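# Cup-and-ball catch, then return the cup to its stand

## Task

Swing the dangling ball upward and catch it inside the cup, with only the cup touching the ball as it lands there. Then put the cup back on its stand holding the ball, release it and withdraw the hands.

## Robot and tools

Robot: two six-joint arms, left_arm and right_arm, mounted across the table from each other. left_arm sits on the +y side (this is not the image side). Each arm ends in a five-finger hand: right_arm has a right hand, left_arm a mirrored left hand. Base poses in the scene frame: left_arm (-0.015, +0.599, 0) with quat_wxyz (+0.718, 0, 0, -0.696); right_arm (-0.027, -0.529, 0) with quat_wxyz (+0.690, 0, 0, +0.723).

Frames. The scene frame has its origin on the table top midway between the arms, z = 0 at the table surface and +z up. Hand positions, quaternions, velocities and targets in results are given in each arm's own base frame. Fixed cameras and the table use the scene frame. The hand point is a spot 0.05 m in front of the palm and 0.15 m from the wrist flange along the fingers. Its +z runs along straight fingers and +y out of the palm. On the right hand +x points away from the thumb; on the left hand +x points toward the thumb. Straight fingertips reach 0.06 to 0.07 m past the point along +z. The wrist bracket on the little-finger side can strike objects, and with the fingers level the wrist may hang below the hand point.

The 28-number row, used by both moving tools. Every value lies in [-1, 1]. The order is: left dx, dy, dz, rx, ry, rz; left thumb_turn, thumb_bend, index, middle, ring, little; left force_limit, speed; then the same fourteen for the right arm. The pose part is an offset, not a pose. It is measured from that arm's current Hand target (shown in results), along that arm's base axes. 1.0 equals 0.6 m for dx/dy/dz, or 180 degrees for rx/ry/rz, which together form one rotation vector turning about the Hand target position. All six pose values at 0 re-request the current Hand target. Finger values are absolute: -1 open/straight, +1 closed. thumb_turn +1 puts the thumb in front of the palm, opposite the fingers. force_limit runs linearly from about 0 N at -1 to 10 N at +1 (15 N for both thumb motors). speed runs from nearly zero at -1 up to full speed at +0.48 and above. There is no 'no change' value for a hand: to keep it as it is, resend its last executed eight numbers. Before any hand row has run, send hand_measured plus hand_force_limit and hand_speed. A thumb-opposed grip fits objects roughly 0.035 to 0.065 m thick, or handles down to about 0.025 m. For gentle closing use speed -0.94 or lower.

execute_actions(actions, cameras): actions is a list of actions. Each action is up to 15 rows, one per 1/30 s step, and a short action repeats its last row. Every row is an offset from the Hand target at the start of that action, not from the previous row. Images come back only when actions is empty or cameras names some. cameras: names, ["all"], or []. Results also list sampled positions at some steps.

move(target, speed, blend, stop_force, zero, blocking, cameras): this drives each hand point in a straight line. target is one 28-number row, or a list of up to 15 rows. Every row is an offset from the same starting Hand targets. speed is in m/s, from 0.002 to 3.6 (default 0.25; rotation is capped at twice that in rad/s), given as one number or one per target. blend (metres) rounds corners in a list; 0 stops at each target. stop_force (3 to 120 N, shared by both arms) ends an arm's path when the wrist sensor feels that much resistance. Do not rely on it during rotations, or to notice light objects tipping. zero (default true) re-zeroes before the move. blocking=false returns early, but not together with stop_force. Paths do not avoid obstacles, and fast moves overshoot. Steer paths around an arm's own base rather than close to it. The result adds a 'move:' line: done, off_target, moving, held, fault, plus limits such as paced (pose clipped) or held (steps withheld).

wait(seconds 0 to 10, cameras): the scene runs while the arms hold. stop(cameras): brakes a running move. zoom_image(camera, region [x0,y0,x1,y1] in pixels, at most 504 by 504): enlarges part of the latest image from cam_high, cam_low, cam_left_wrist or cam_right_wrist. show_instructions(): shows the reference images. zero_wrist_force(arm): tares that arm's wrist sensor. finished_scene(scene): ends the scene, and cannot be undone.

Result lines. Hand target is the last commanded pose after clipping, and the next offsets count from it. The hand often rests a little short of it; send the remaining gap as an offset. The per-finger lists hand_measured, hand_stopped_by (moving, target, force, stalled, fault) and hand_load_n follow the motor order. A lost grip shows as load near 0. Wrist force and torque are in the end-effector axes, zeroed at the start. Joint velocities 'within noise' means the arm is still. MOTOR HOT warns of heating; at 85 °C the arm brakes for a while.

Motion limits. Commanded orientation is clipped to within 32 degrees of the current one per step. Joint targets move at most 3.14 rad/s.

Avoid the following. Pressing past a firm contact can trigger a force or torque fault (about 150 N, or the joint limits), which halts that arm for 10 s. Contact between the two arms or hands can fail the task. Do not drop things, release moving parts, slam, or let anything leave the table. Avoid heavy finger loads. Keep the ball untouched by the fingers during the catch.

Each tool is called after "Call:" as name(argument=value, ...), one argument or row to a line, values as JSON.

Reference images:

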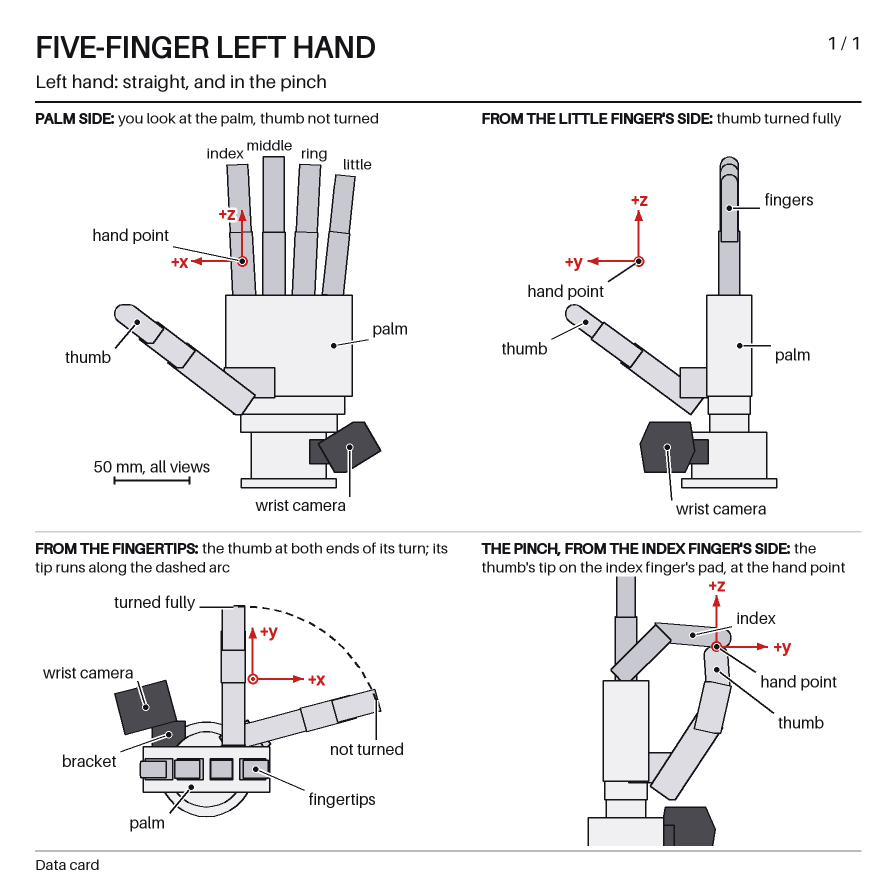

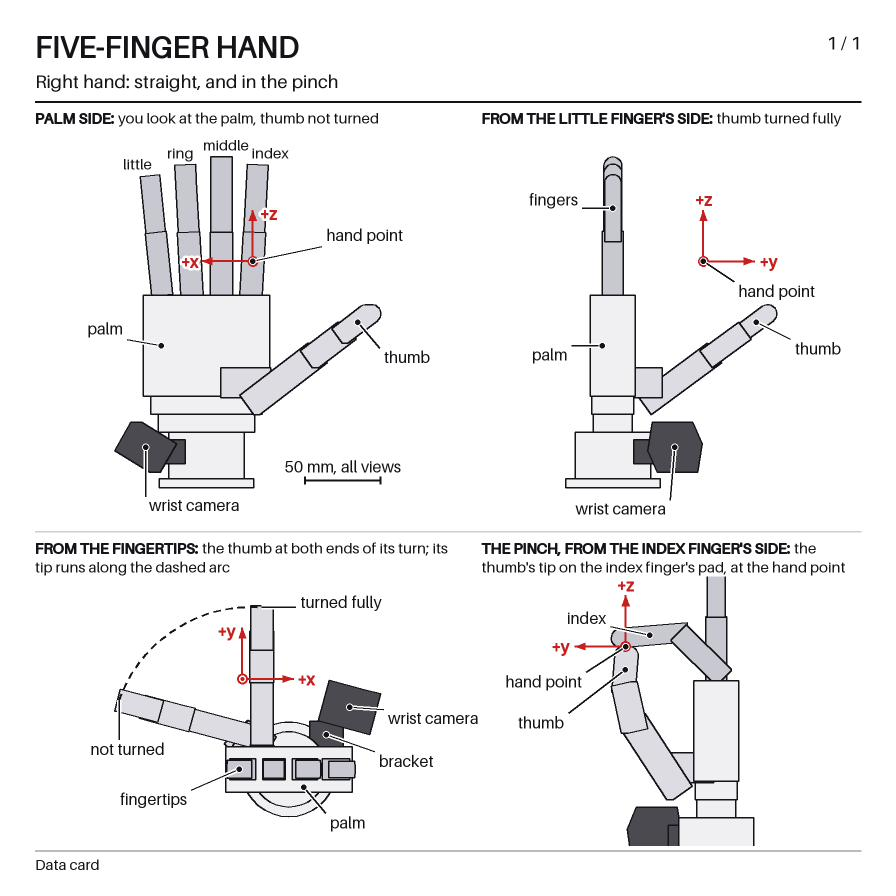

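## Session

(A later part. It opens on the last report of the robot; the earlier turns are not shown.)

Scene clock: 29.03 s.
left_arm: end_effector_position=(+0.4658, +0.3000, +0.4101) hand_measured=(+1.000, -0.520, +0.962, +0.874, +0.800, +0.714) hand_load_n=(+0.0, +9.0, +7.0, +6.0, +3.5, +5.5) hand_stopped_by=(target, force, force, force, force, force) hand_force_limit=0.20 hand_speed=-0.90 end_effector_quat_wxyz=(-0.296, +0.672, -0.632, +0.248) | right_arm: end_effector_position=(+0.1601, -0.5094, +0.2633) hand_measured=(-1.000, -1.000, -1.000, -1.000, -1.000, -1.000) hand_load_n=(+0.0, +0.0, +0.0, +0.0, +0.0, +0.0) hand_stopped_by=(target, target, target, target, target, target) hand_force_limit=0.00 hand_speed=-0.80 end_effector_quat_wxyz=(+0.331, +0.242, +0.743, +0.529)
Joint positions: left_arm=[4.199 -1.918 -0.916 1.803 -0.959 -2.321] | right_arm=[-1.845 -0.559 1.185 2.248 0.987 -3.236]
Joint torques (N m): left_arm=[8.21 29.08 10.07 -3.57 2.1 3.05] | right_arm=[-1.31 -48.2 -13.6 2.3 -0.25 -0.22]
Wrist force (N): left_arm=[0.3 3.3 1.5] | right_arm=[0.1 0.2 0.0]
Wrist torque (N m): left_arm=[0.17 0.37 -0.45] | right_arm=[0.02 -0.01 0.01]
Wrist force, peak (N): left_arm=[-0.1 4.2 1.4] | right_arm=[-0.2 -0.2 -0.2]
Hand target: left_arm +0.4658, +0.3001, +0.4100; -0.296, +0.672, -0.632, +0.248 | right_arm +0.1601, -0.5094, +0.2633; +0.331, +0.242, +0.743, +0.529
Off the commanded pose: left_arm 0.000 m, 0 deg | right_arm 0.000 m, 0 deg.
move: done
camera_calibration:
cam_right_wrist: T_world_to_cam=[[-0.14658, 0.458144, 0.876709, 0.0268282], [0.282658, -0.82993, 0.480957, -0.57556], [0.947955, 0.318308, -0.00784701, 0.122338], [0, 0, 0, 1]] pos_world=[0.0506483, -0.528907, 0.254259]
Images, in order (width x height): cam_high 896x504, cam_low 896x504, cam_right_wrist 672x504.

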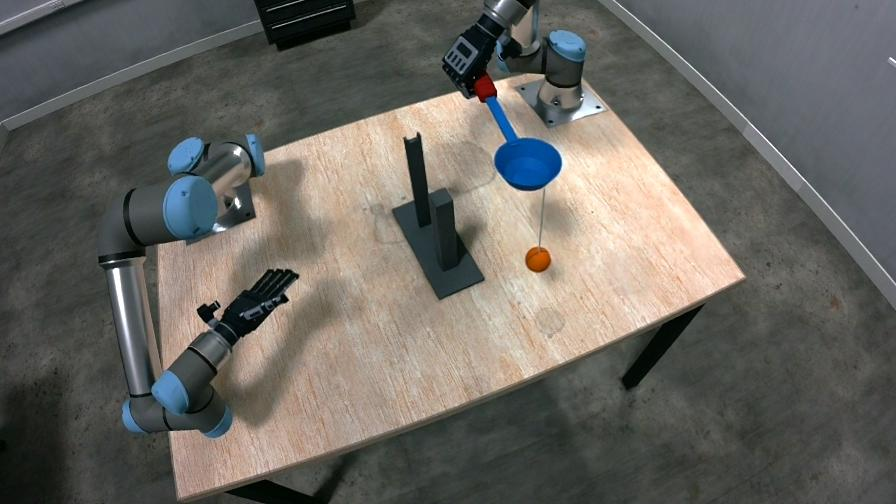

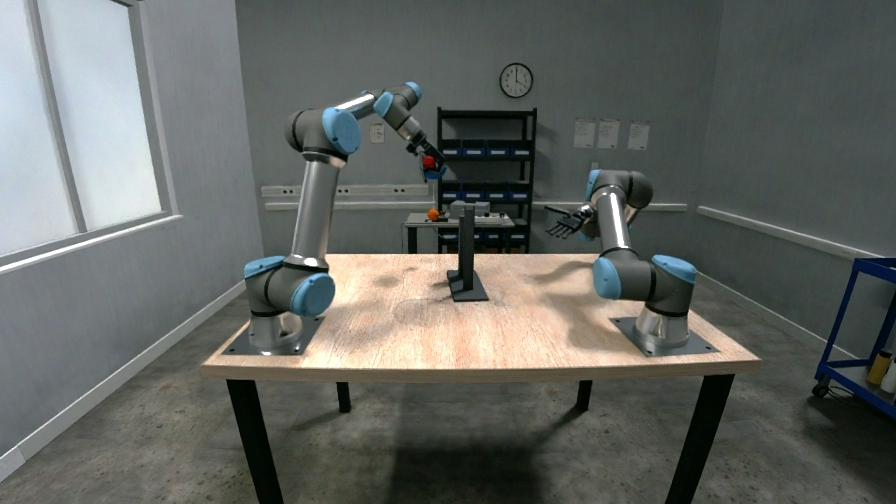

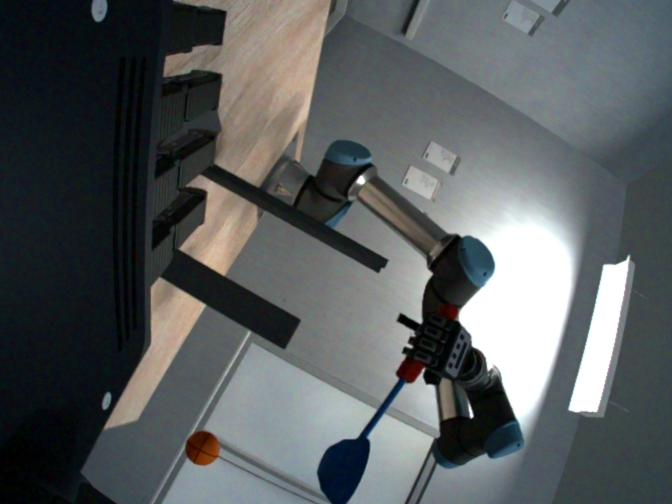

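Call:
move(
  target=[0,0,0.016667,0,0,0,1,0.95,0.97,0.97,0.95,0.95,0.2,-0.9,0,0,0,0,0,0,-1,-1,-1,-1,-1,-1,0,-0.8],
  speed=0.002,
  blocking=false,
  cameras=["cam_high"],
)

Call:
wait(
  seconds=0.2,
  cameras=["cam_high"],
)

Call:
wait(
  seconds=0.2,
  cameras=["cam_high"],
)

Call:
wait(
  seconds=0.2,
  cameras=["cam_high"],
)

Call:
wait(
  seconds=0.2,
  cameras=["cam_high"],
)

Call:
wait(
  seconds=1.5,
  cameras=["cam_high"],
)

Call:
wait(
  seconds=0.2,
  cameras=["cam_high"],
)

Call:
wait(
  seconds=0.2,
  cameras=["cam_high"],
)

Call:
wait(
  seconds=0.2,
  cameras=["cam_high"],
)

Call:
wait(
  seconds=0.2,
  cameras=["cam_high"],
)

Scene clock: 31.00 s.
left_arm: end_effector_position=(+0.4658, +0.3001, +0.4107) hand_measured=(+1.000, -0.520, +0.962, +0.874, +0.800, +0.714) hand_load_n=(+0.5, +9.0, +7.0, +6.0, +3.5, +5.5) hand_stopped_by=(target, force, force, force, force, force) hand_force_limit=0.20 hand_speed=-0.90 end_effector_quat_wxyz=(-0.296, +0.672, -0.632, +0.248) end_effector_velocity=(+0.000, +0.000, +0.002) end_effector_angular_velocity=(+0.001, +0.001, +0.001) | right_arm: end_effector_position=(+0.1601, -0.5094, +0.2633) hand_measured=(-1.000, -1.000, -1.000, -1.000, -1.000, -1.000) hand_load_n=(+0.0, +0.0, +0.0, +0.0, +0.0, +0.0) hand_stopped_by=(target, target, target, target, target, target) hand_force_limit=0.00 hand_speed=-0.80 end_effector_quat_wxyz=(+0.331, +0.242, +0.743, +0.529)
Joint positions: left_arm=[4.199 -1.918 -0.913 1.8 -0.959 -2.32] | right_arm=[-1.845 -0.559 1.185 2.248 0.987 -3.236]
Joint velocities: left_arm=[0 -0.001 0.008 -0.006 -0.001 -0.001] | right_arm=[within noise]
Joint torques (N m): left_arm=[7.77 21.64 30.52 -3.77 2.12 2.82] | right_arm=[-0.22 -48.04 -13.89 2.18 -0.28 -0.11]
Wrist force (N): left_arm=[0.3 3.3 1.4] | right_arm=[0.0 -0.1 0.1]
Wrist torque (N m): left_arm=[0.18 0.38 -0.46] | right_arm=[-0.02 0.00 -0.01]
Wrist force, peak (N): left_arm=[0.3 3.7 1.8] | right_arm=[0.2 -0.3 0.1]
Hand target: left_arm +0.4658, +0.3001, +0.4110; -0.296, +0.672, -0.632, +0.248 | right_arm +0.1601, -0.5094, +0.2633; +0.331, +0.242, +0.743, +0.529
Off the commanded pose: left_arm 0.009 m, 0 deg | right_arm 0.000 m, 0 deg.
move: running
Images, in order (width x height): cam_high 896x504.

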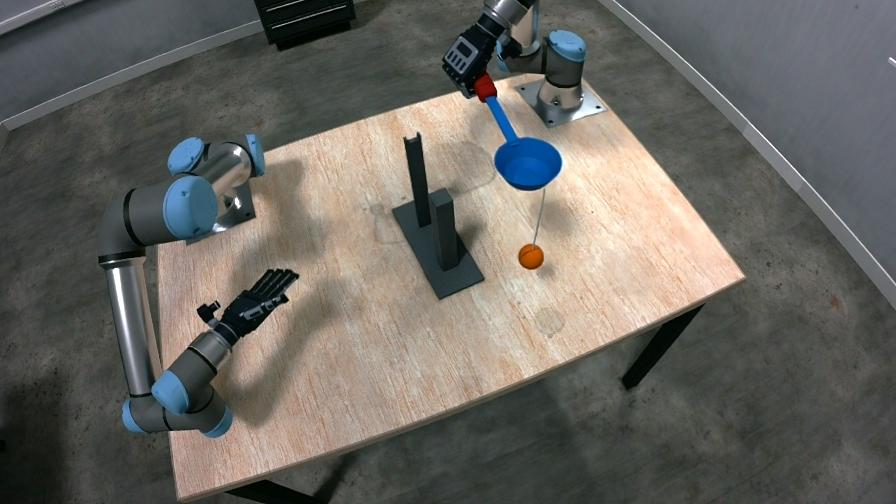

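Scene clock: 31.20 s.
left_arm: end_effector_position=(+0.4658, +0.3001, +0.4111) hand_measured=(+1.000, -0.520, +0.962, +0.874, +0.800, +0.714) hand_load_n=(+0.5, +9.0, +6.5, +6.0, +3.0, +5.0) hand_stopped_by=(target, force, force, force, force, force) hand_force_limit=0.20 hand_speed=-0.90 end_effector_quat_wxyz=(-0.296, +0.672, -0.632, +0.248) end_effector_velocity=(+0.000, +0.000, +0.002) end_effector_angular_velocity=(+0.001, +0.001, +0.001) | right_arm: end_effector_position=(+0.1601, -0.5094, +0.2633) hand_measured=(-1.000, -1.000, -1.000, -1.000, -1.000, -1.000) hand_load_n=(+0.0, +0.0, +0.0, +0.0, +0.0, +0.0) hand_stopped_by=(target, target, target, target, target, target) hand_force_limit=0.00 hand_speed=-0.80 end_effector_quat_wxyz=(+0.331, +0.242, +0.743, +0.529)
Joint positions: left_arm=[4.199 -1.919 -0.912 1.799 -0.959 -2.32] | right_arm=[-1.845 -0.559 1.185 2.248 0.987 -3.236]
Joint velocities: left_arm=[0 -0.002 0.008 -0.006 -0.002 0] | right_arm=[within noise]
Joint torques (N m): left_arm=[7.86 21.69 31.62 -3.43 2.18 2.76] | right_arm=[-0.47 -47.49 -13.52 2.25 -0.24 -0.2]
Wrist force (N): left_arm=[0.3 3.6 1.8] | right_arm=[-0.1 -0.1 0.0]
Wrist torque (N m): left_arm=[0.20 0.38 -0.46] | right_arm=[-0.01 0.01 -0.01]
Wrist force, peak (N): left_arm=[0.3 3.6 1.8] | right_arm=[0.1 -0.2 0.2]
Hand target: left_arm +0.4658, +0.3001, +0.4114; -0.296, +0.672, -0.632, +0.248 | right_arm +0.1601, -0.5094, +0.2633; +0.331, +0.242, +0.743, +0.529
Off the commanded pose: left_arm 0.009 m, 0 deg | right_arm 0.000 m, 0 deg.
earlier move: running
wait: 0.20 s; no rest
Images, in order (width x height): cam_high 896x504.

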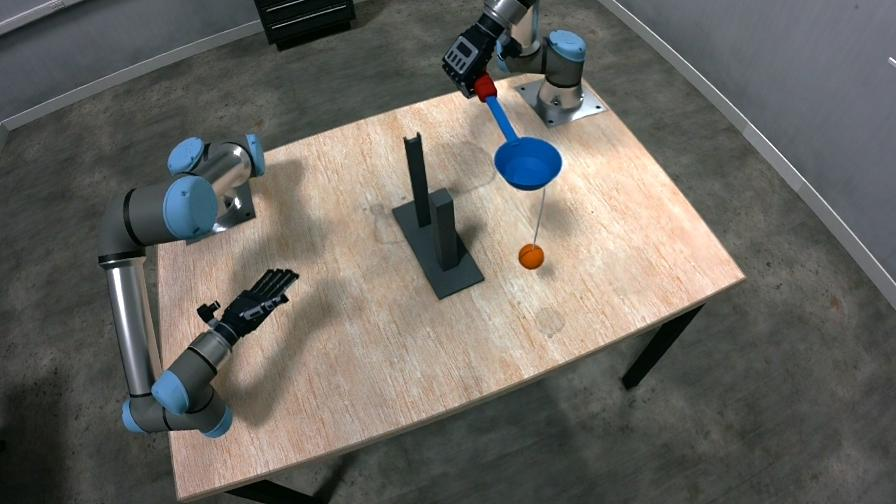

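Scene clock: 31.40 s.
left_arm: end_effector_position=(+0.4658, +0.3001, +0.4115) hand_measured=(+1.000, -0.520, +0.962, +0.874, +0.800, +0.714) hand_load_n=(+0.5, +9.0, +7.0, +6.0, +3.5, +5.5) hand_stopped_by=(target, force, force, force, force, force) hand_force_limit=0.20 hand_speed=-0.90 end_effector_quat_wxyz=(-0.296, +0.672, -0.632, +0.248) end_effector_velocity=(+0.000, +0.000, +0.002) end_effector_angular_velocity=(+0.001, +0.000, +0.000) | right_arm: end_effector_position=(+0.1601, -0.5094, +0.2633) hand_measured=(-1.000, -1.000, -1.000, -1.000, -1.000, -1.000) hand_load_n=(+0.0, +0.0, +0.0, +0.0, +0.0, +0.0) hand_stopped_by=(target, target, target, target, target, target) hand_force_limit=0.00 hand_speed=-0.80 end_effector_quat_wxyz=(+0.331, +0.242, +0.743, +0.529)
Joint positions: left_arm=[4.199 -1.919 -0.91 1.798 -0.959 -2.32] | right_arm=[-1.845 -0.559 1.185 2.248 0.987 -3.236]
Joint velocities: left_arm=[-0.001 -0.002 0.008 -0.005 -0.001 0] | right_arm=[within noise]
Joint torques (N m): left_arm=[7.56 21.89 30.6 -3.56 2.08 2.72] | right_arm=[-0.47 -47.98 -12.86 2.27 -0.24 -0.15]
Wrist force (N): left_arm=[0.4 3.4 1.4] | right_arm=[-0.2 0.0 0.1]
Wrist torque (N m): left_arm=[0.18 0.36 -0.45] | right_arm=[-0.01 0.03 -0.01]
Wrist force, peak (N): left_arm=[0.4 3.6 1.6] | right_arm=[-0.1 -0.2 -0.1]
Hand target: left_arm +0.4658, +0.3001, +0.4118; -0.296, +0.672, -0.632, +0.248 | right_arm +0.1601, -0.5094, +0.2633; +0.331, +0.242, +0.743, +0.529
Off the commanded pose: left_arm 0.009 m, 0 deg | right_arm 0.000 m, 0 deg.
earlier move: running
wait: 0.20 s; no rest
Images, in order (width x height): cam_high 896x504.

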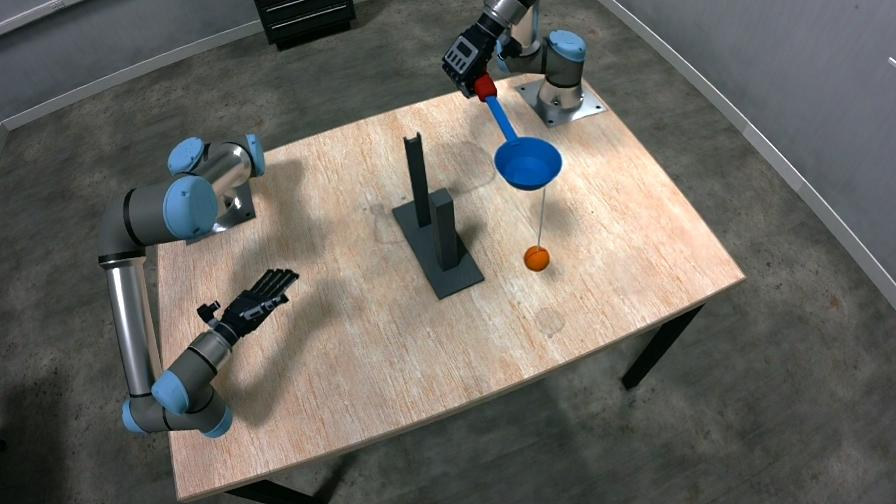

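Scene clock: 31.60 s.
left_arm: end_effector_position=(+0.4658, +0.3001, +0.4119) hand_measured=(+1.000, -0.520, +0.962, +0.874, +0.800, +0.714) hand_load_n=(+0.5, +9.0, +7.0, +6.0, +3.5, +5.0) hand_stopped_by=(target, force, force, force, force, force) hand_force_limit=0.20 hand_speed=-0.90 end_effector_quat_wxyz=(-0.296, +0.672, -0.632, +0.248) end_effector_velocity=(+0.000, +0.000, +0.002) end_effector_angular_velocity=(+0.000, +0.000, +0.000) | right_arm: end_effector_position=(+0.1601, -0.5094, +0.2633) hand_measured=(-1.000, -1.000, -1.000, -1.000, -1.000, -1.000) hand_load_n=(+0.0, +0.0, +0.0, +0.0, +0.0, +0.0) hand_stopped_by=(target, target, target, target, target, target) hand_force_limit=0.00 hand_speed=-0.80 end_effector_quat_wxyz=(+0.331, +0.242, +0.743, +0.529)
Joint positions: left_arm=[4.199 -1.92 -0.909 1.797 -0.959 -2.32] | right_arm=[-1.845 -0.559 1.185 2.248 0.987 -3.236]
Joint velocities: left_arm=[0 -0.002 0.008 -0.006 0 0] | right_arm=[within noise]
Joint torques (N m): left_arm=[7.9 21.63 30.08 -3.55 2.13 2.71] | right_arm=[-1.45 -48.36 -13.11 2.13 -0.2 -0.13]
Wrist force (N): left_arm=[0.2 3.7 1.6] | right_arm=[0.1 -0.2 0.2]
Wrist torque (N m): left_arm=[0.20 0.38 -0.47] | right_arm=[-0.03 -0.01 0.00]
Wrist force, peak (N): left_arm=[0.2 3.7 1.6] | right_arm=[0.1 -0.3 -0.1]
Hand target: left_arm +0.4658, +0.3001, +0.4122; -0.296, +0.672, -0.632, +0.248 | right_arm +0.1601, -0.5094, +0.2633; +0.331, +0.242, +0.743, +0.529
Off the commanded pose: left_arm 0.008 m, 0 deg | right_arm 0.000 m, 0 deg.
earlier move: running
wait: 0.20 s; no rest
Images, in order (width x height): cam_high 896x504.

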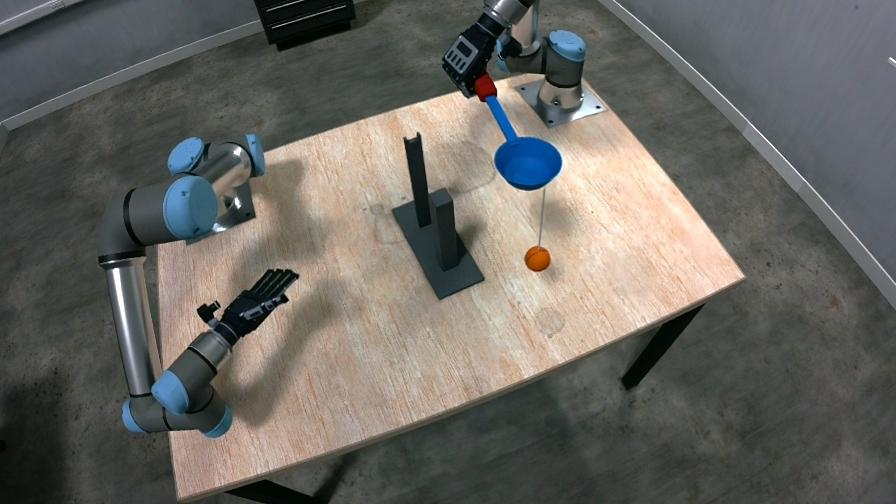

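Scene clock: 31.80 s.
left_arm: end_effector_position=(+0.4658, +0.3001, +0.4123) hand_measured=(+1.000, -0.520, +0.962, +0.874, +0.800, +0.714) hand_load_n=(+0.5, +8.5, +7.0, +6.0, +3.5, +5.5) hand_stopped_by=(target, force, force, force, force, force) hand_force_limit=0.20 hand_speed=-0.90 end_effector_quat_wxyz=(-0.296, +0.672, -0.632, +0.248) end_effector_velocity=(+0.000, +0.000, +0.002) end_effector_angular_velocity=(-0.001, +0.000, +0.002) | right_arm: end_effector_position=(+0.1601, -0.5094, +0.2633) hand_measured=(-1.000, -1.000, -1.000, -1.000, -1.000, -1.000) hand_load_n=(+0.0, +0.0, +0.0, +0.0, +0.0, +0.0) hand_stopped_by=(target, target, target, target, target, target) hand_force_limit=0.00 hand_speed=-0.80 end_effector_quat_wxyz=(+0.331, +0.242, +0.743, +0.529)
Joint positions: left_arm=[4.199 -1.92 -0.907 1.796 -0.959 -2.32] | right_arm=[-1.845 -0.559 1.185 2.248 0.987 -3.236]
Joint velocities: left_arm=[0 -0.002 0.008 -0.006 0 -0.001] | right_arm=[within noise]
Joint torques (N m): left_arm=[7.33 22.16 30.25 -3.48 2.06 2.62] | right_arm=[-1.27 -48.19 -12.96 2.17 -0.24 -0.19]
Wrist force (N): left_arm=[0.3 3.7 1.5] | right_arm=[0.1 -0.4 0.2]
Wrist torque (N m): left_arm=[0.21 0.37 -0.46] | right_arm=[-0.06 -0.01 -0.01]
Wrist force, peak (N): left_arm=[0.2 3.7 1.7] | right_arm=[0.1 -0.4 0.2]
Hand target: left_arm +0.4658, +0.3001, +0.4126; -0.296, +0.672, -0.632, +0.248 | right_arm +0.1601, -0.5094, +0.2633; +0.331, +0.242, +0.743, +0.529
Off the commanded pose: left_arm 0.008 m, 0 deg | right_arm 0.000 m, 0 deg.
earlier move: running
wait: 0.20 s; no rest
Images, in order (width x height): cam_high 896x504.

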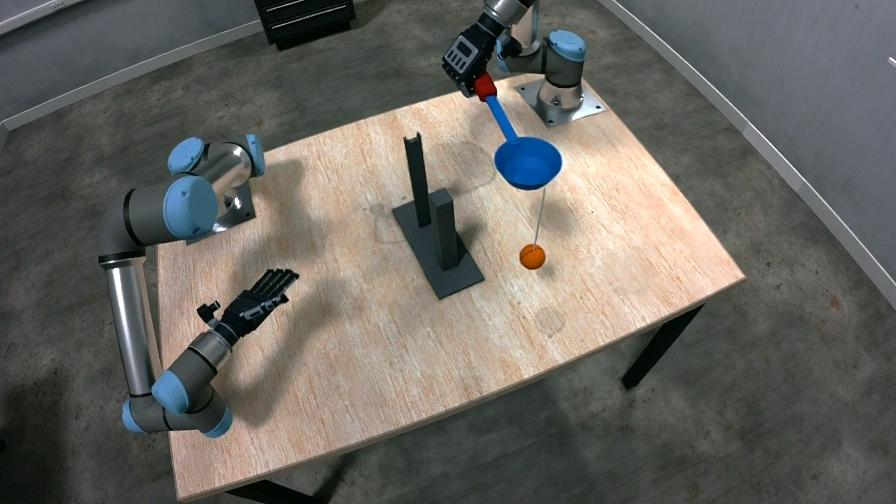

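Scene clock: 33.30 s.
left_arm: end_effector_position=(+0.4658, +0.3001, +0.4153) hand_measured=(+1.000, -0.520, +0.962, +0.874, +0.800, +0.714) hand_load_n=(+0.5, +9.0, +6.5, +6.0, +3.5, +5.0) hand_stopped_by=(target, force, force, force, force, force) hand_force_limit=0.20 hand_speed=-0.90 end_effector_quat_wxyz=(-0.296, +0.672, -0.632, +0.248) end_effector_velocity=(+0.000, +0.000, +0.002) end_effector_angular_velocity=(-0.001, -0.001, +0.000) | right_arm: end_effector_position=(+0.1601, -0.5094, +0.2633) hand_measured=(-1.000, -1.000, -1.000, -1.000, -1.000, -1.000) hand_load_n=(+0.0, -0.5, +0.0, +0.0, +0.0, +0.0) hand_stopped_by=(target, target, target, target, target, target) hand_force_limit=0.00 hand_speed=-0.80 end_effector_quat_wxyz=(+0.331, +0.242, +0.743, +0.529)
Joint positions: left_arm=[4.199 -1.923 -0.895 1.787 -0.959 -2.32] | right_arm=[-1.845 -0.559 1.185 2.248 0.987 -3.236]
Joint velocities: left_arm=[0 -0.002 0.007 -0.006 0.001 -0.001] | right_arm=[within noise]
Joint torques (N m): left_arm=[7.67 22.15 30.72 -3.6 2.19 2.63] | right_arm=[-0.81 -47.91 -13.45 2.23 -0.37 -0.2]
Wrist force (N): left_arm=[0.2 3.5 1.6] | right_arm=[0.0 -0.3 -0.1]
Wrist torque (N m): left_arm=[0.18 0.39 -0.46] | right_arm=[-0.04 0.00 -0.01]
Wrist force, peak (N): left_arm=[0.3 3.7 1.7] | right_arm=[0.0 -0.2 0.3]
Hand target: left_arm +0.4658, +0.3001, +0.4156; -0.296, +0.672, -0.632, +0.248 | right_arm +0.1601, -0.5094, +0.2633; +0.331, +0.242, +0.743, +0.529
Off the commanded pose: left_arm 0.005 m, 0 deg | right_arm 0.000 m, 0 deg.
earlier move: running
wait: 1.50 s; no rest
Images, in order (width x height): cam_high 896x504.

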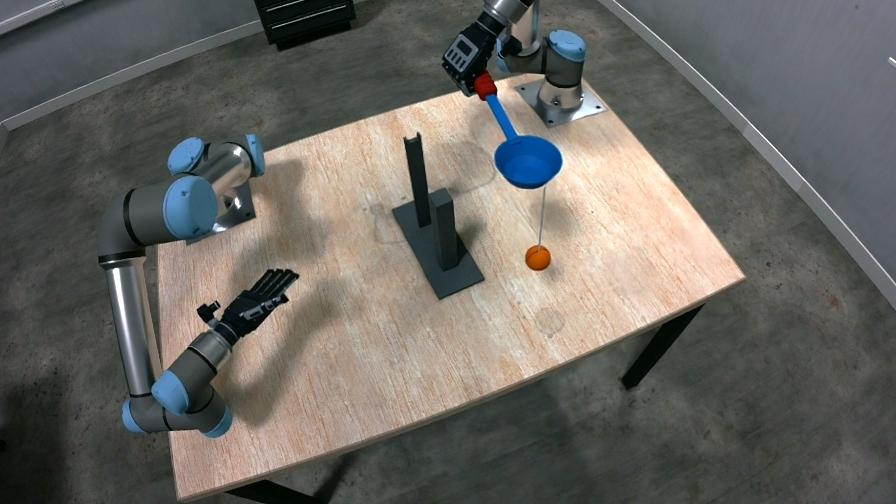

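Scene clock: 33.50 s.
left_arm: end_effector_position=(+0.4658, +0.3001, +0.4157) hand_measured=(+1.000, -0.520, +0.962, +0.874, +0.800, +0.714) hand_load_n=(+0.0, +9.0, +7.0, +6.5, +3.5, +5.5) hand_stopped_by=(target, force, force, force, force, force) hand_force_limit=0.20 hand_speed=-0.90 end_effector_quat_wxyz=(-0.296, +0.672, -0.632, +0.248) end_effector_velocity=(+0.000, +0.000, +0.002) end_effector_angular_velocity=(+0.001, +0.001, -0.001) | right_arm: end_effector_position=(+0.1601, -0.5094, +0.2633) hand_measured=(-1.000, -1.000, -1.000, -1.000, -1.000, -1.000) hand_load_n=(+0.0, +0.0, +0.0, +0.0, +0.0, +0.0) hand_stopped_by=(target, target, target, target, target, target) hand_force_limit=0.00 hand_speed=-0.80 end_effector_quat_wxyz=(+0.331, +0.242, +0.743, +0.529)
Joint positions: left_arm=[4.199 -1.923 -0.894 1.785 -0.959 -2.32] | right_arm=[-1.845 -0.559 1.185 2.248 0.987 -3.236]
Joint velocities: left_arm=[-0.001 -0.002 0.008 -0.006 -0.001 0] | right_arm=[within noise]
Joint torques (N m): left_arm=[7.98 22.77 30.61 -3.44 2.23 2.58] | right_arm=[-1.02 -48.25 -13.95 2.1 -0.4 -0.07]
Wrist force (N): left_arm=[0.1 3.6 1.8] | right_arm=[0.0 -0.2 0.2]
Wrist torque (N m): left_arm=[0.17 0.41 -0.47] | right_arm=[-0.05 0.00 -0.01]
Wrist force, peak (N): left_arm=[0.1 3.6 1.8] | right_arm=[0.0 -0.2 0.2]
Hand target: left_arm +0.4658, +0.3001, +0.4160; -0.296, +0.672, -0.632, +0.248 | right_arm +0.1601, -0.5094, +0.2633; +0.331, +0.242, +0.743, +0.529
Off the commanded pose: left_arm 0.004 m, 0 deg | right_arm 0.000 m, 0 deg.
earlier move: running
wait: 0.20 s; no rest
Images, in order (width x height): cam_high 896x504.

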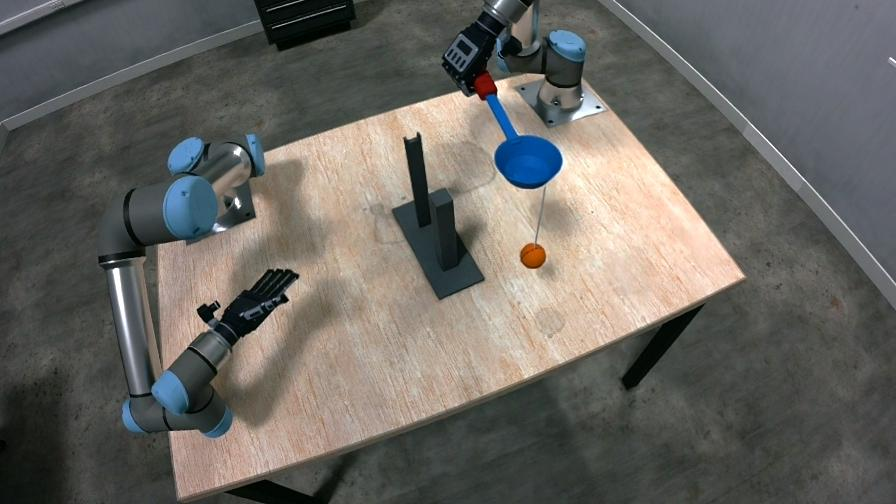

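Scene clock: 33.70 s.
left_arm: end_effector_position=(+0.4658, +0.3001, +0.4161) hand_measured=(+1.000, -0.520, +0.962, +0.874, +0.800, +0.714) hand_load_n=(+0.5, +9.0, +7.0, +6.0, +3.5, +5.0) hand_stopped_by=(target, force, force, force, force, force) hand_force_limit=0.20 hand_speed=-0.90 end_effector_quat_wxyz=(-0.296, +0.672, -0.632, +0.248) end_effector_velocity=(+0.000, +0.000, +0.002) end_effector_angular_velocity=(-0.001, +0.000, +0.000) | right_arm: end_effector_position=(+0.1601, -0.5094, +0.2633) hand_measured=(-1.000, -1.000, -1.000, -1.000, -1.000, -1.000) hand_load_n=(+0.0, +0.0, +0.0, +0.0, +0.0, +0.0) hand_stopped_by=(target, target, target, target, target, target) hand_force_limit=0.00 hand_speed=-0.80 end_effector_quat_wxyz=(+0.331, +0.242, +0.743, +0.529)
Joint positions: left_arm=[4.199 -1.923 -0.892 1.784 -0.959 -2.32] | right_arm=[-1.845 -0.559 1.185 2.248 0.987 -3.236]
Joint velocities: left_arm=[0 -0.002 0.008 -0.006 0.001 0] | right_arm=[within noise]
Joint torques (N m): left_arm=[8.13 22.27 30.81 -3.62 2.18 2.67] | right_arm=[-0.69 -47.72 -13.13 2.15 -0.19 -0.03]
Wrist force (N): left_arm=[0.2 3.7 1.6] | right_arm=[0.0 -0.1 0.0]
Wrist torque (N m): left_arm=[0.20 0.40 -0.46] | right_arm=[-0.01 0.00 -0.01]
Wrist force, peak (N): left_arm=[0.2 3.7 1.6] | right_arm=[0.1 -0.3 0.1]
Hand target: left_arm +0.4658, +0.3001, +0.4164; -0.296, +0.672, -0.632, +0.248 | right_arm +0.1601, -0.5094, +0.2633; +0.331, +0.242, +0.743, +0.529
Off the commanded pose: left_arm 0.004 m, 0 deg | right_arm 0.000 m, 0 deg.
earlier move: running
wait: 0.20 s; no rest
Images, in order (width x height): cam_high 896x504.

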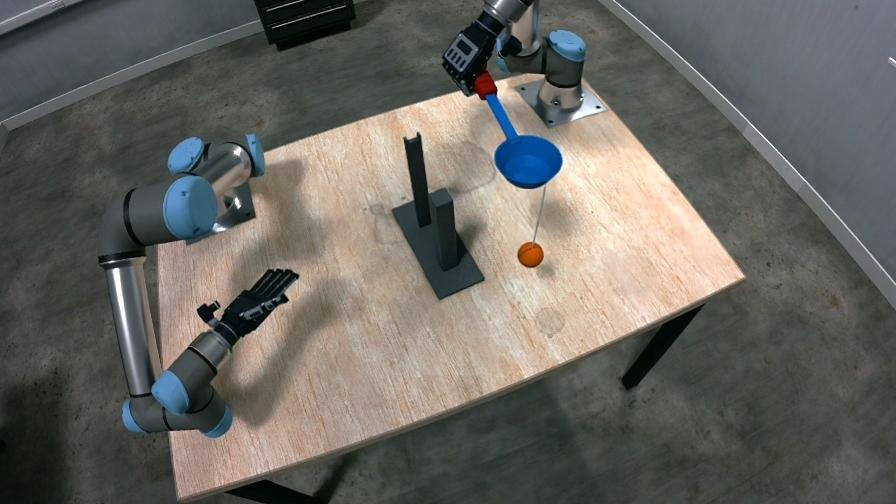

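Scene clock: 33.90 s.
left_arm: end_effector_position=(+0.4658, +0.3001, +0.4165) hand_measured=(+1.000, -0.520, +0.962, +0.874, +0.800, +0.714) hand_load_n=(+0.5, +9.0, +7.0, +6.0, +3.5, +5.5) hand_stopped_by=(target, force, force, force, force, force) hand_force_limit=0.20 hand_speed=-0.90 end_effector_quat_wxyz=(-0.296, +0.672, -0.632, +0.248) end_effector_velocity=(+0.000, +0.000, +0.002) end_effector_angular_velocity=(+0.000, -0.001, +0.000) | right_arm: end_effector_position=(+0.1601, -0.5094, +0.2633) hand_measured=(-1.000, -1.000, -1.000, -1.000, -1.000, -1.000) hand_load_n=(+0.0, +0.0, +0.0, +0.0, +0.0, +0.0) hand_stopped_by=(target, target, target, target, target, target) hand_force_limit=0.00 hand_speed=-0.80 end_effector_quat_wxyz=(+0.331, +0.242, +0.743, +0.529)
Joint positions: left_arm=[4.199 -1.924 -0.89 1.783 -0.959 -2.32] | right_arm=[-1.845 -0.559 1.185 2.248 0.987 -3.236]
Joint velocities: left_arm=[0 -0.002 0.008 -0.006 0.001 0] | right_arm=[within noise]
Joint torques (N m): left_arm=[7.22 22.32 30.49 -3.61 2.1 2.65] | right_arm=[-0.74 -47.7 -13.68 2.17 -0.38 -0.1]
Wrist force (N): left_arm=[0.1 3.6 1.4] | right_arm=[0.0 -0.1 0.1]
Wrist torque (N m): left_arm=[0.21 0.40 -0.47] | right_arm=[-0.01 0.00 0.00]
Wrist force, peak (N): left_arm=[0.4 3.6 1.8] | right_arm=[0.1 -0.2 0.2]
Hand target: left_arm +0.4658, +0.3001, +0.4168; -0.296, +0.672, -0.632, +0.248 | right_arm +0.1601, -0.5094, +0.2633; +0.331, +0.242, +0.743, +0.529
Off the commanded pose: left_arm 0.004 m, 0 deg | right_arm 0.000 m, 0 deg.
earlier move: running
wait: 0.20 s; no rest
Images, in order (width x height): cam_high 896x504.

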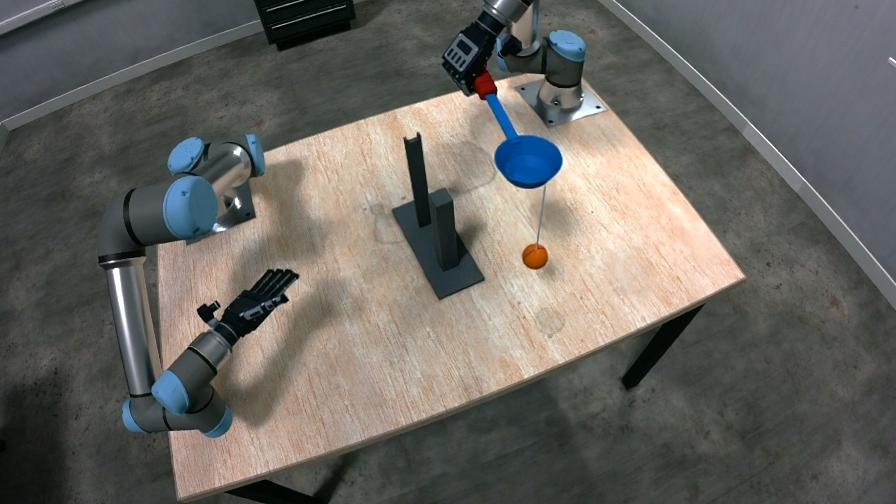

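Scene clock: 34.10 s.
left_arm: end_effector_position=(+0.4658, +0.3001, +0.4169) hand_measured=(+1.000, -0.520, +0.962, +0.874, +0.800, +0.714) hand_load_n=(+0.5, +9.0, +7.0, +6.0, +3.5, +5.5) hand_stopped_by=(target, force, force, force, force, force) hand_force_limit=0.20 hand_speed=-0.90 end_effector_quat_wxyz=(-0.296, +0.672, -0.632, +0.248) end_effector_velocity=(+0.000, +0.000, +0.002) end_effector_angular_velocity=(+0.000, +0.001, -0.001) | right_arm: end_effector_position=(+0.1601, -0.5094, +0.2633) hand_measured=(-1.000, -1.000, -1.000, -1.000, -1.000, -1.000) hand_load_n=(+0.0, +0.0, +0.0, +0.0, +0.0, +0.0) hand_stopped_by=(target, target, target, target, target, target) hand_force_limit=0.00 hand_speed=-0.80 end_effector_quat_wxyz=(+0.331, +0.242, +0.743, +0.529)
Joint positions: left_arm=[4.199 -1.924 -0.889 1.782 -0.959 -2.32] | right_arm=[-1.845 -0.559 1.185 2.248 0.987 -3.236]
Joint velocities: left_arm=[0 -0.002 0.008 -0.006 0 0.001] | right_arm=[within noise]
Joint torques (N m): left_arm=[8.12 20.97 29.92 -3.47 2.14 2.68] | right_arm=[0 -48.55 -13.34 2.21 -0.29 -0.12]
Wrist force (N): left_arm=[0.2 3.5 1.8] | right_arm=[0.0 -0.1 0.1]
Wrist torque (N m): left_arm=[0.18 0.40 -0.47] | right_arm=[-0.02 0.00 0.00]
Wrist force, peak (N): left_arm=[0.1 3.7 1.8] | right_arm=[0.0 -0.2 0.1]
Hand target: left_arm +0.4658, +0.3001, +0.4172; -0.296, +0.672, -0.632, +0.248 | right_arm +0.1601, -0.5094, +0.2633; +0.331, +0.242, +0.743, +0.529
Off the commanded pose: left_arm 0.003 m, 0 deg | right_arm 0.000 m, 0 deg.
earlier move: running
wait: 0.20 s; no rest
Images, in order (width x height): cam_high 896x504.

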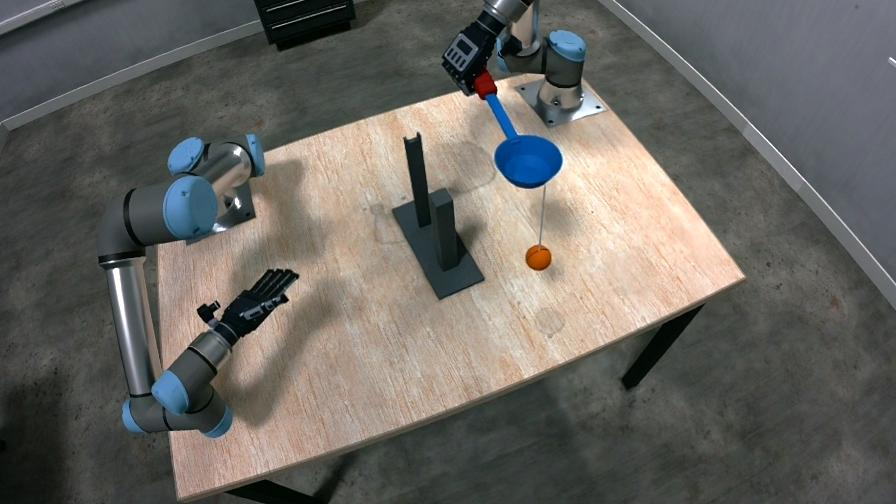

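Call:
move(
  target=[0,0,-0.016667,0,0,0,1,0.95,0.97,0.97,0.95,0.95,0.2,-0.9,0,0,0,0,0,0,-1,-1,-1,-1,-1,-1,0,-0.8],
  speed=0.002,
  blocking=false,
  cameras=["cam_high"],
)

Call:
zoom_image(
  camera="cam_high",
  region=[490, 180, 590, 280],
)

Call:
wait(
  seconds=0.2,
  cameras=["cam_high"],
)

Call:
zoom_image(
  camera="cam_high",
  region=[490, 180, 590, 280],
)

Call:
wait(
  seconds=0.2,
  cameras=["cam_high"],
)

Call:
zoom_image(
  camera="cam_high",
  region=[490, 180, 590, 280],
)

Call:
wait(
  seconds=0.2,
  cameras=["cam_high"],
)

Call:
zoom_image(
  camera="cam_high",
  region=[490, 180, 590, 280],
)

Call:
wait(
  seconds=0.2,
  cameras=["cam_high"],
)

Call:
zoom_image(
  camera="cam_high",
  region=[490, 180, 590, 280],
)

Call:
wait(
  seconds=0.2,
  cameras=["cam_high"],
)

Call:
zoom_image(
  camera="cam_high",
  region=[490, 180, 590, 280],
)

Call:
wait(
  seconds=1.5,
  cameras=["cam_high"],
)

Call:
zoom_image(
  camera="cam_high",
  region=[490, 180, 590, 280],
)

Call:
wait(
  seconds=0.2,
  cameras=["cam_high"],
)

Call:
zoom_image(
  camera="cam_high",
  region=[490, 180, 590, 280],
)

Call:
wait(
  seconds=0.2,
  cameras=["cam_high"],
)

Call:
zoom_image(
  camera="cam_high",
  region=[490, 180, 590, 280],
)

Call:
wait(
  seconds=0.2,
  cameras=["cam_high"],
)

Call:
zoom_image(
  camera="cam_high",
  region=[490, 180, 590, 280],
)

a move is refused until a result has shown your running move's end: call wait (it returns as soon as the move ends) or stop first; nothing of this call was run
Scene clock: 36.00 s.
left_arm: end_effector_position=(+0.4658, +0.3001, +0.4200) hand_measured=(+1.000, -0.520, +0.962, +0.874, +0.800, +0.714) hand_load_n=(+0.5, +9.0, +7.0, +6.0, +3.0, +5.0) hand_stopped_by=(target, force, force, force, force, force) hand_force_limit=0.20 hand_speed=-0.90 end_effector_quat_wxyz=(-0.296, +0.672, -0.632, +0.248) | right_arm: end_effector_position=(+0.1601, -0.5094, +0.2633) hand_measured=(-1.000, -1.000, -1.000, -1.000, -1.000, -1.000) hand_load_n=(+0.0, +0.0, +0.5, +0.0, +0.0, +0.0) hand_stopped_by=(target, target, target, target, target, target) hand_force_limit=0.00 hand_speed=-0.80 end_effector_quat_wxyz=(+0.331, +0.242, +0.743, +0.529)
Joint positions: left_arm=[4.199 -1.927 -0.876 1.772 -0.959 -2.32] | right_arm=[-1.845 -0.559 1.185 2.248 0.987 -3.236]
Joint torques (N m): left_arm=[7.75 21.74 30.01 -3.49 2.1 3.01] | right_arm=[-1.19 -48.26 -13.72 2.15 -0.33 -0.07]
Wrist force (N): left_arm=[0.3 3.4 1.4] | right_arm=[-0.2 -0.3 0.1]
Wrist torque (N m): left_arm=[0.19 0.38 -0.46] | right_arm=[-0.05 0.02 -0.02]
Wrist force, peak (N): left_arm=[0.3 3.7 1.8] | right_arm=[-0.3 -0.1 0.1]
Hand target: left_arm +0.4658, +0.3001, +0.4200; -0.296, +0.672, -0.632, +0.248 | right_arm +0.1601, -0.5094, +0.2633; +0.331, +0.242, +0.743, +0.529
Off the commanded pose: left_arm 0.000 m, 0 deg | right_arm 0.000 m, 0 deg.
earlier move: done

Scaled by 5.040.
This view is cut from an older image: the scene may have changed since it was taken.

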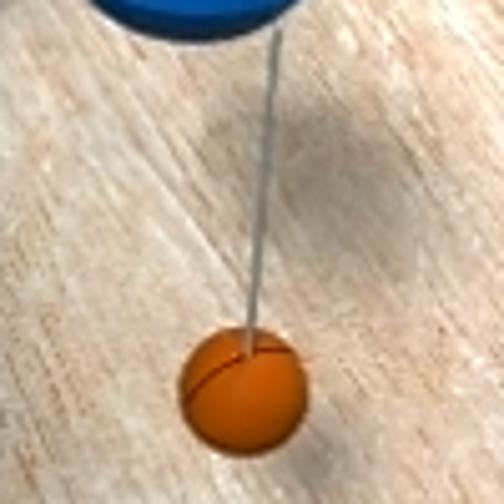

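not run: a call was refused earlier in this reply.

Scaled by 5.040.
This view is cut from an older image: the scene may have changed since it was taken.

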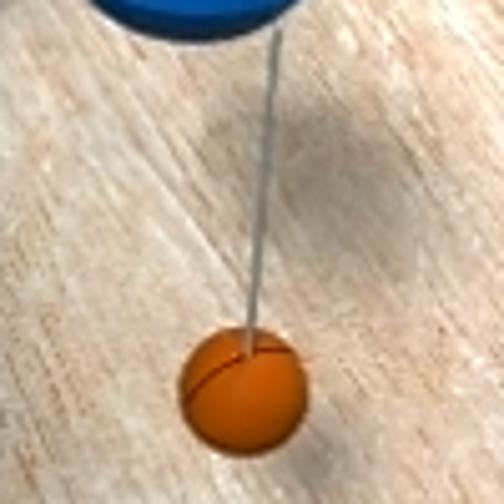

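not run: a call was refused earlier in this reply.

Scaled by 5.040.
This view is cut from an older image: the scene may have changed since it was taken.

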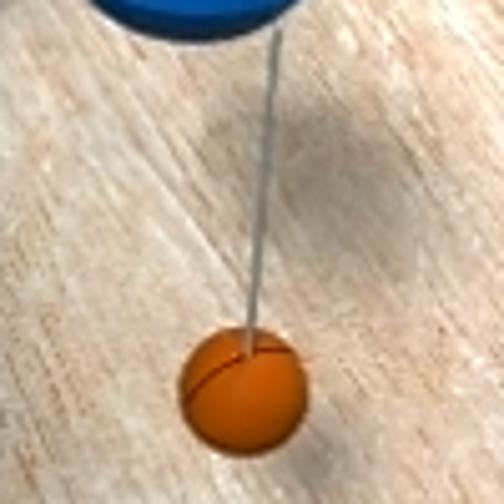

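not run: a call was refused earlier in this reply.

Scaled by 5.040.
This view is cut from an older image: the scene may have changed since it was taken.

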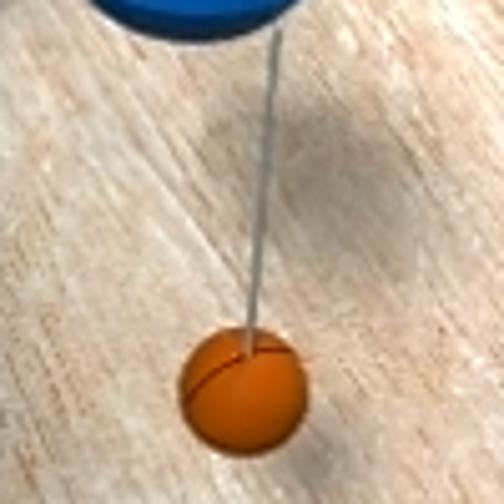

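not run: a call was refused earlier in this reply.

Scaled by 5.040.
This view is cut from an older image: the scene may have changed since it was taken.

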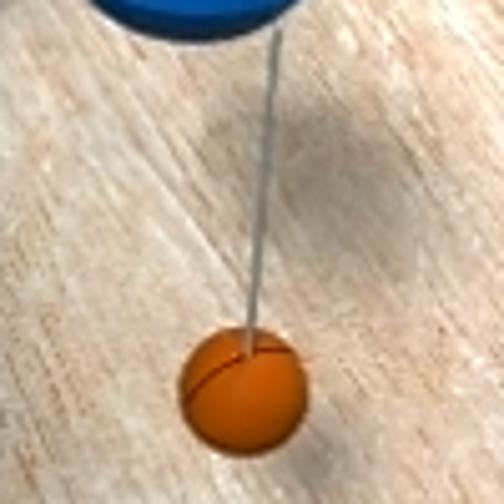

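not run: a call was refused earlier in this reply.

Scaled by 5.040.
This view is cut from an older image: the scene may have changed since it was taken.

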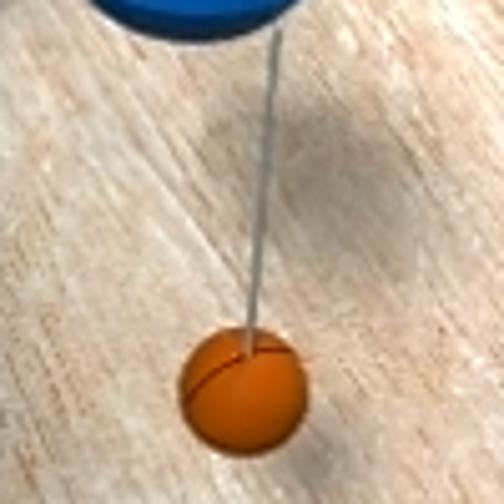

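not run: a call was refused earlier in this reply.

Scaled by 5.040.
This view is cut from an older image: the scene may have changed since it was taken.

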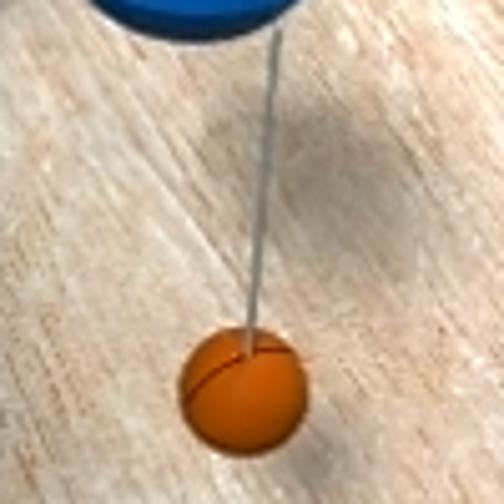

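not run: a call was refused earlier in this reply.

Scaled by 5.040.
This view is cut from an older image: the scene may have changed since it was taken.

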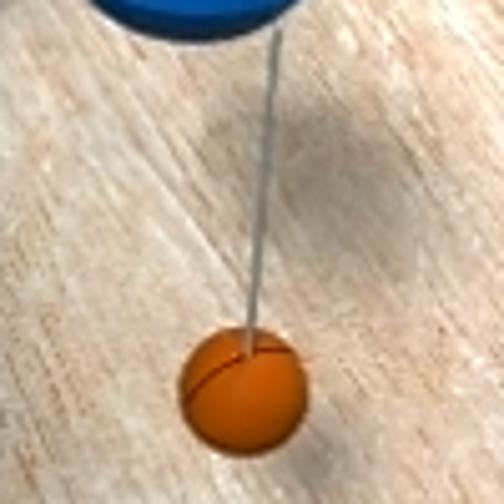

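not run: a call was refused earlier in this reply.

Scaled by 5.040.
This view is cut from an older image: the scene may have changed since it was taken.

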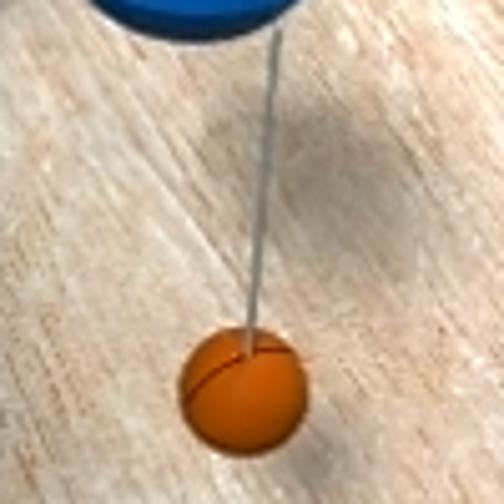

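not run: a call was refused earlier in this reply.

Scaled by 5.040.
This view is cut from an older image: the scene may have changed since it was taken.

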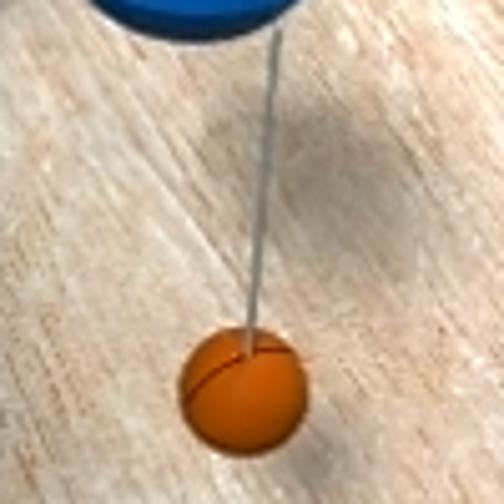

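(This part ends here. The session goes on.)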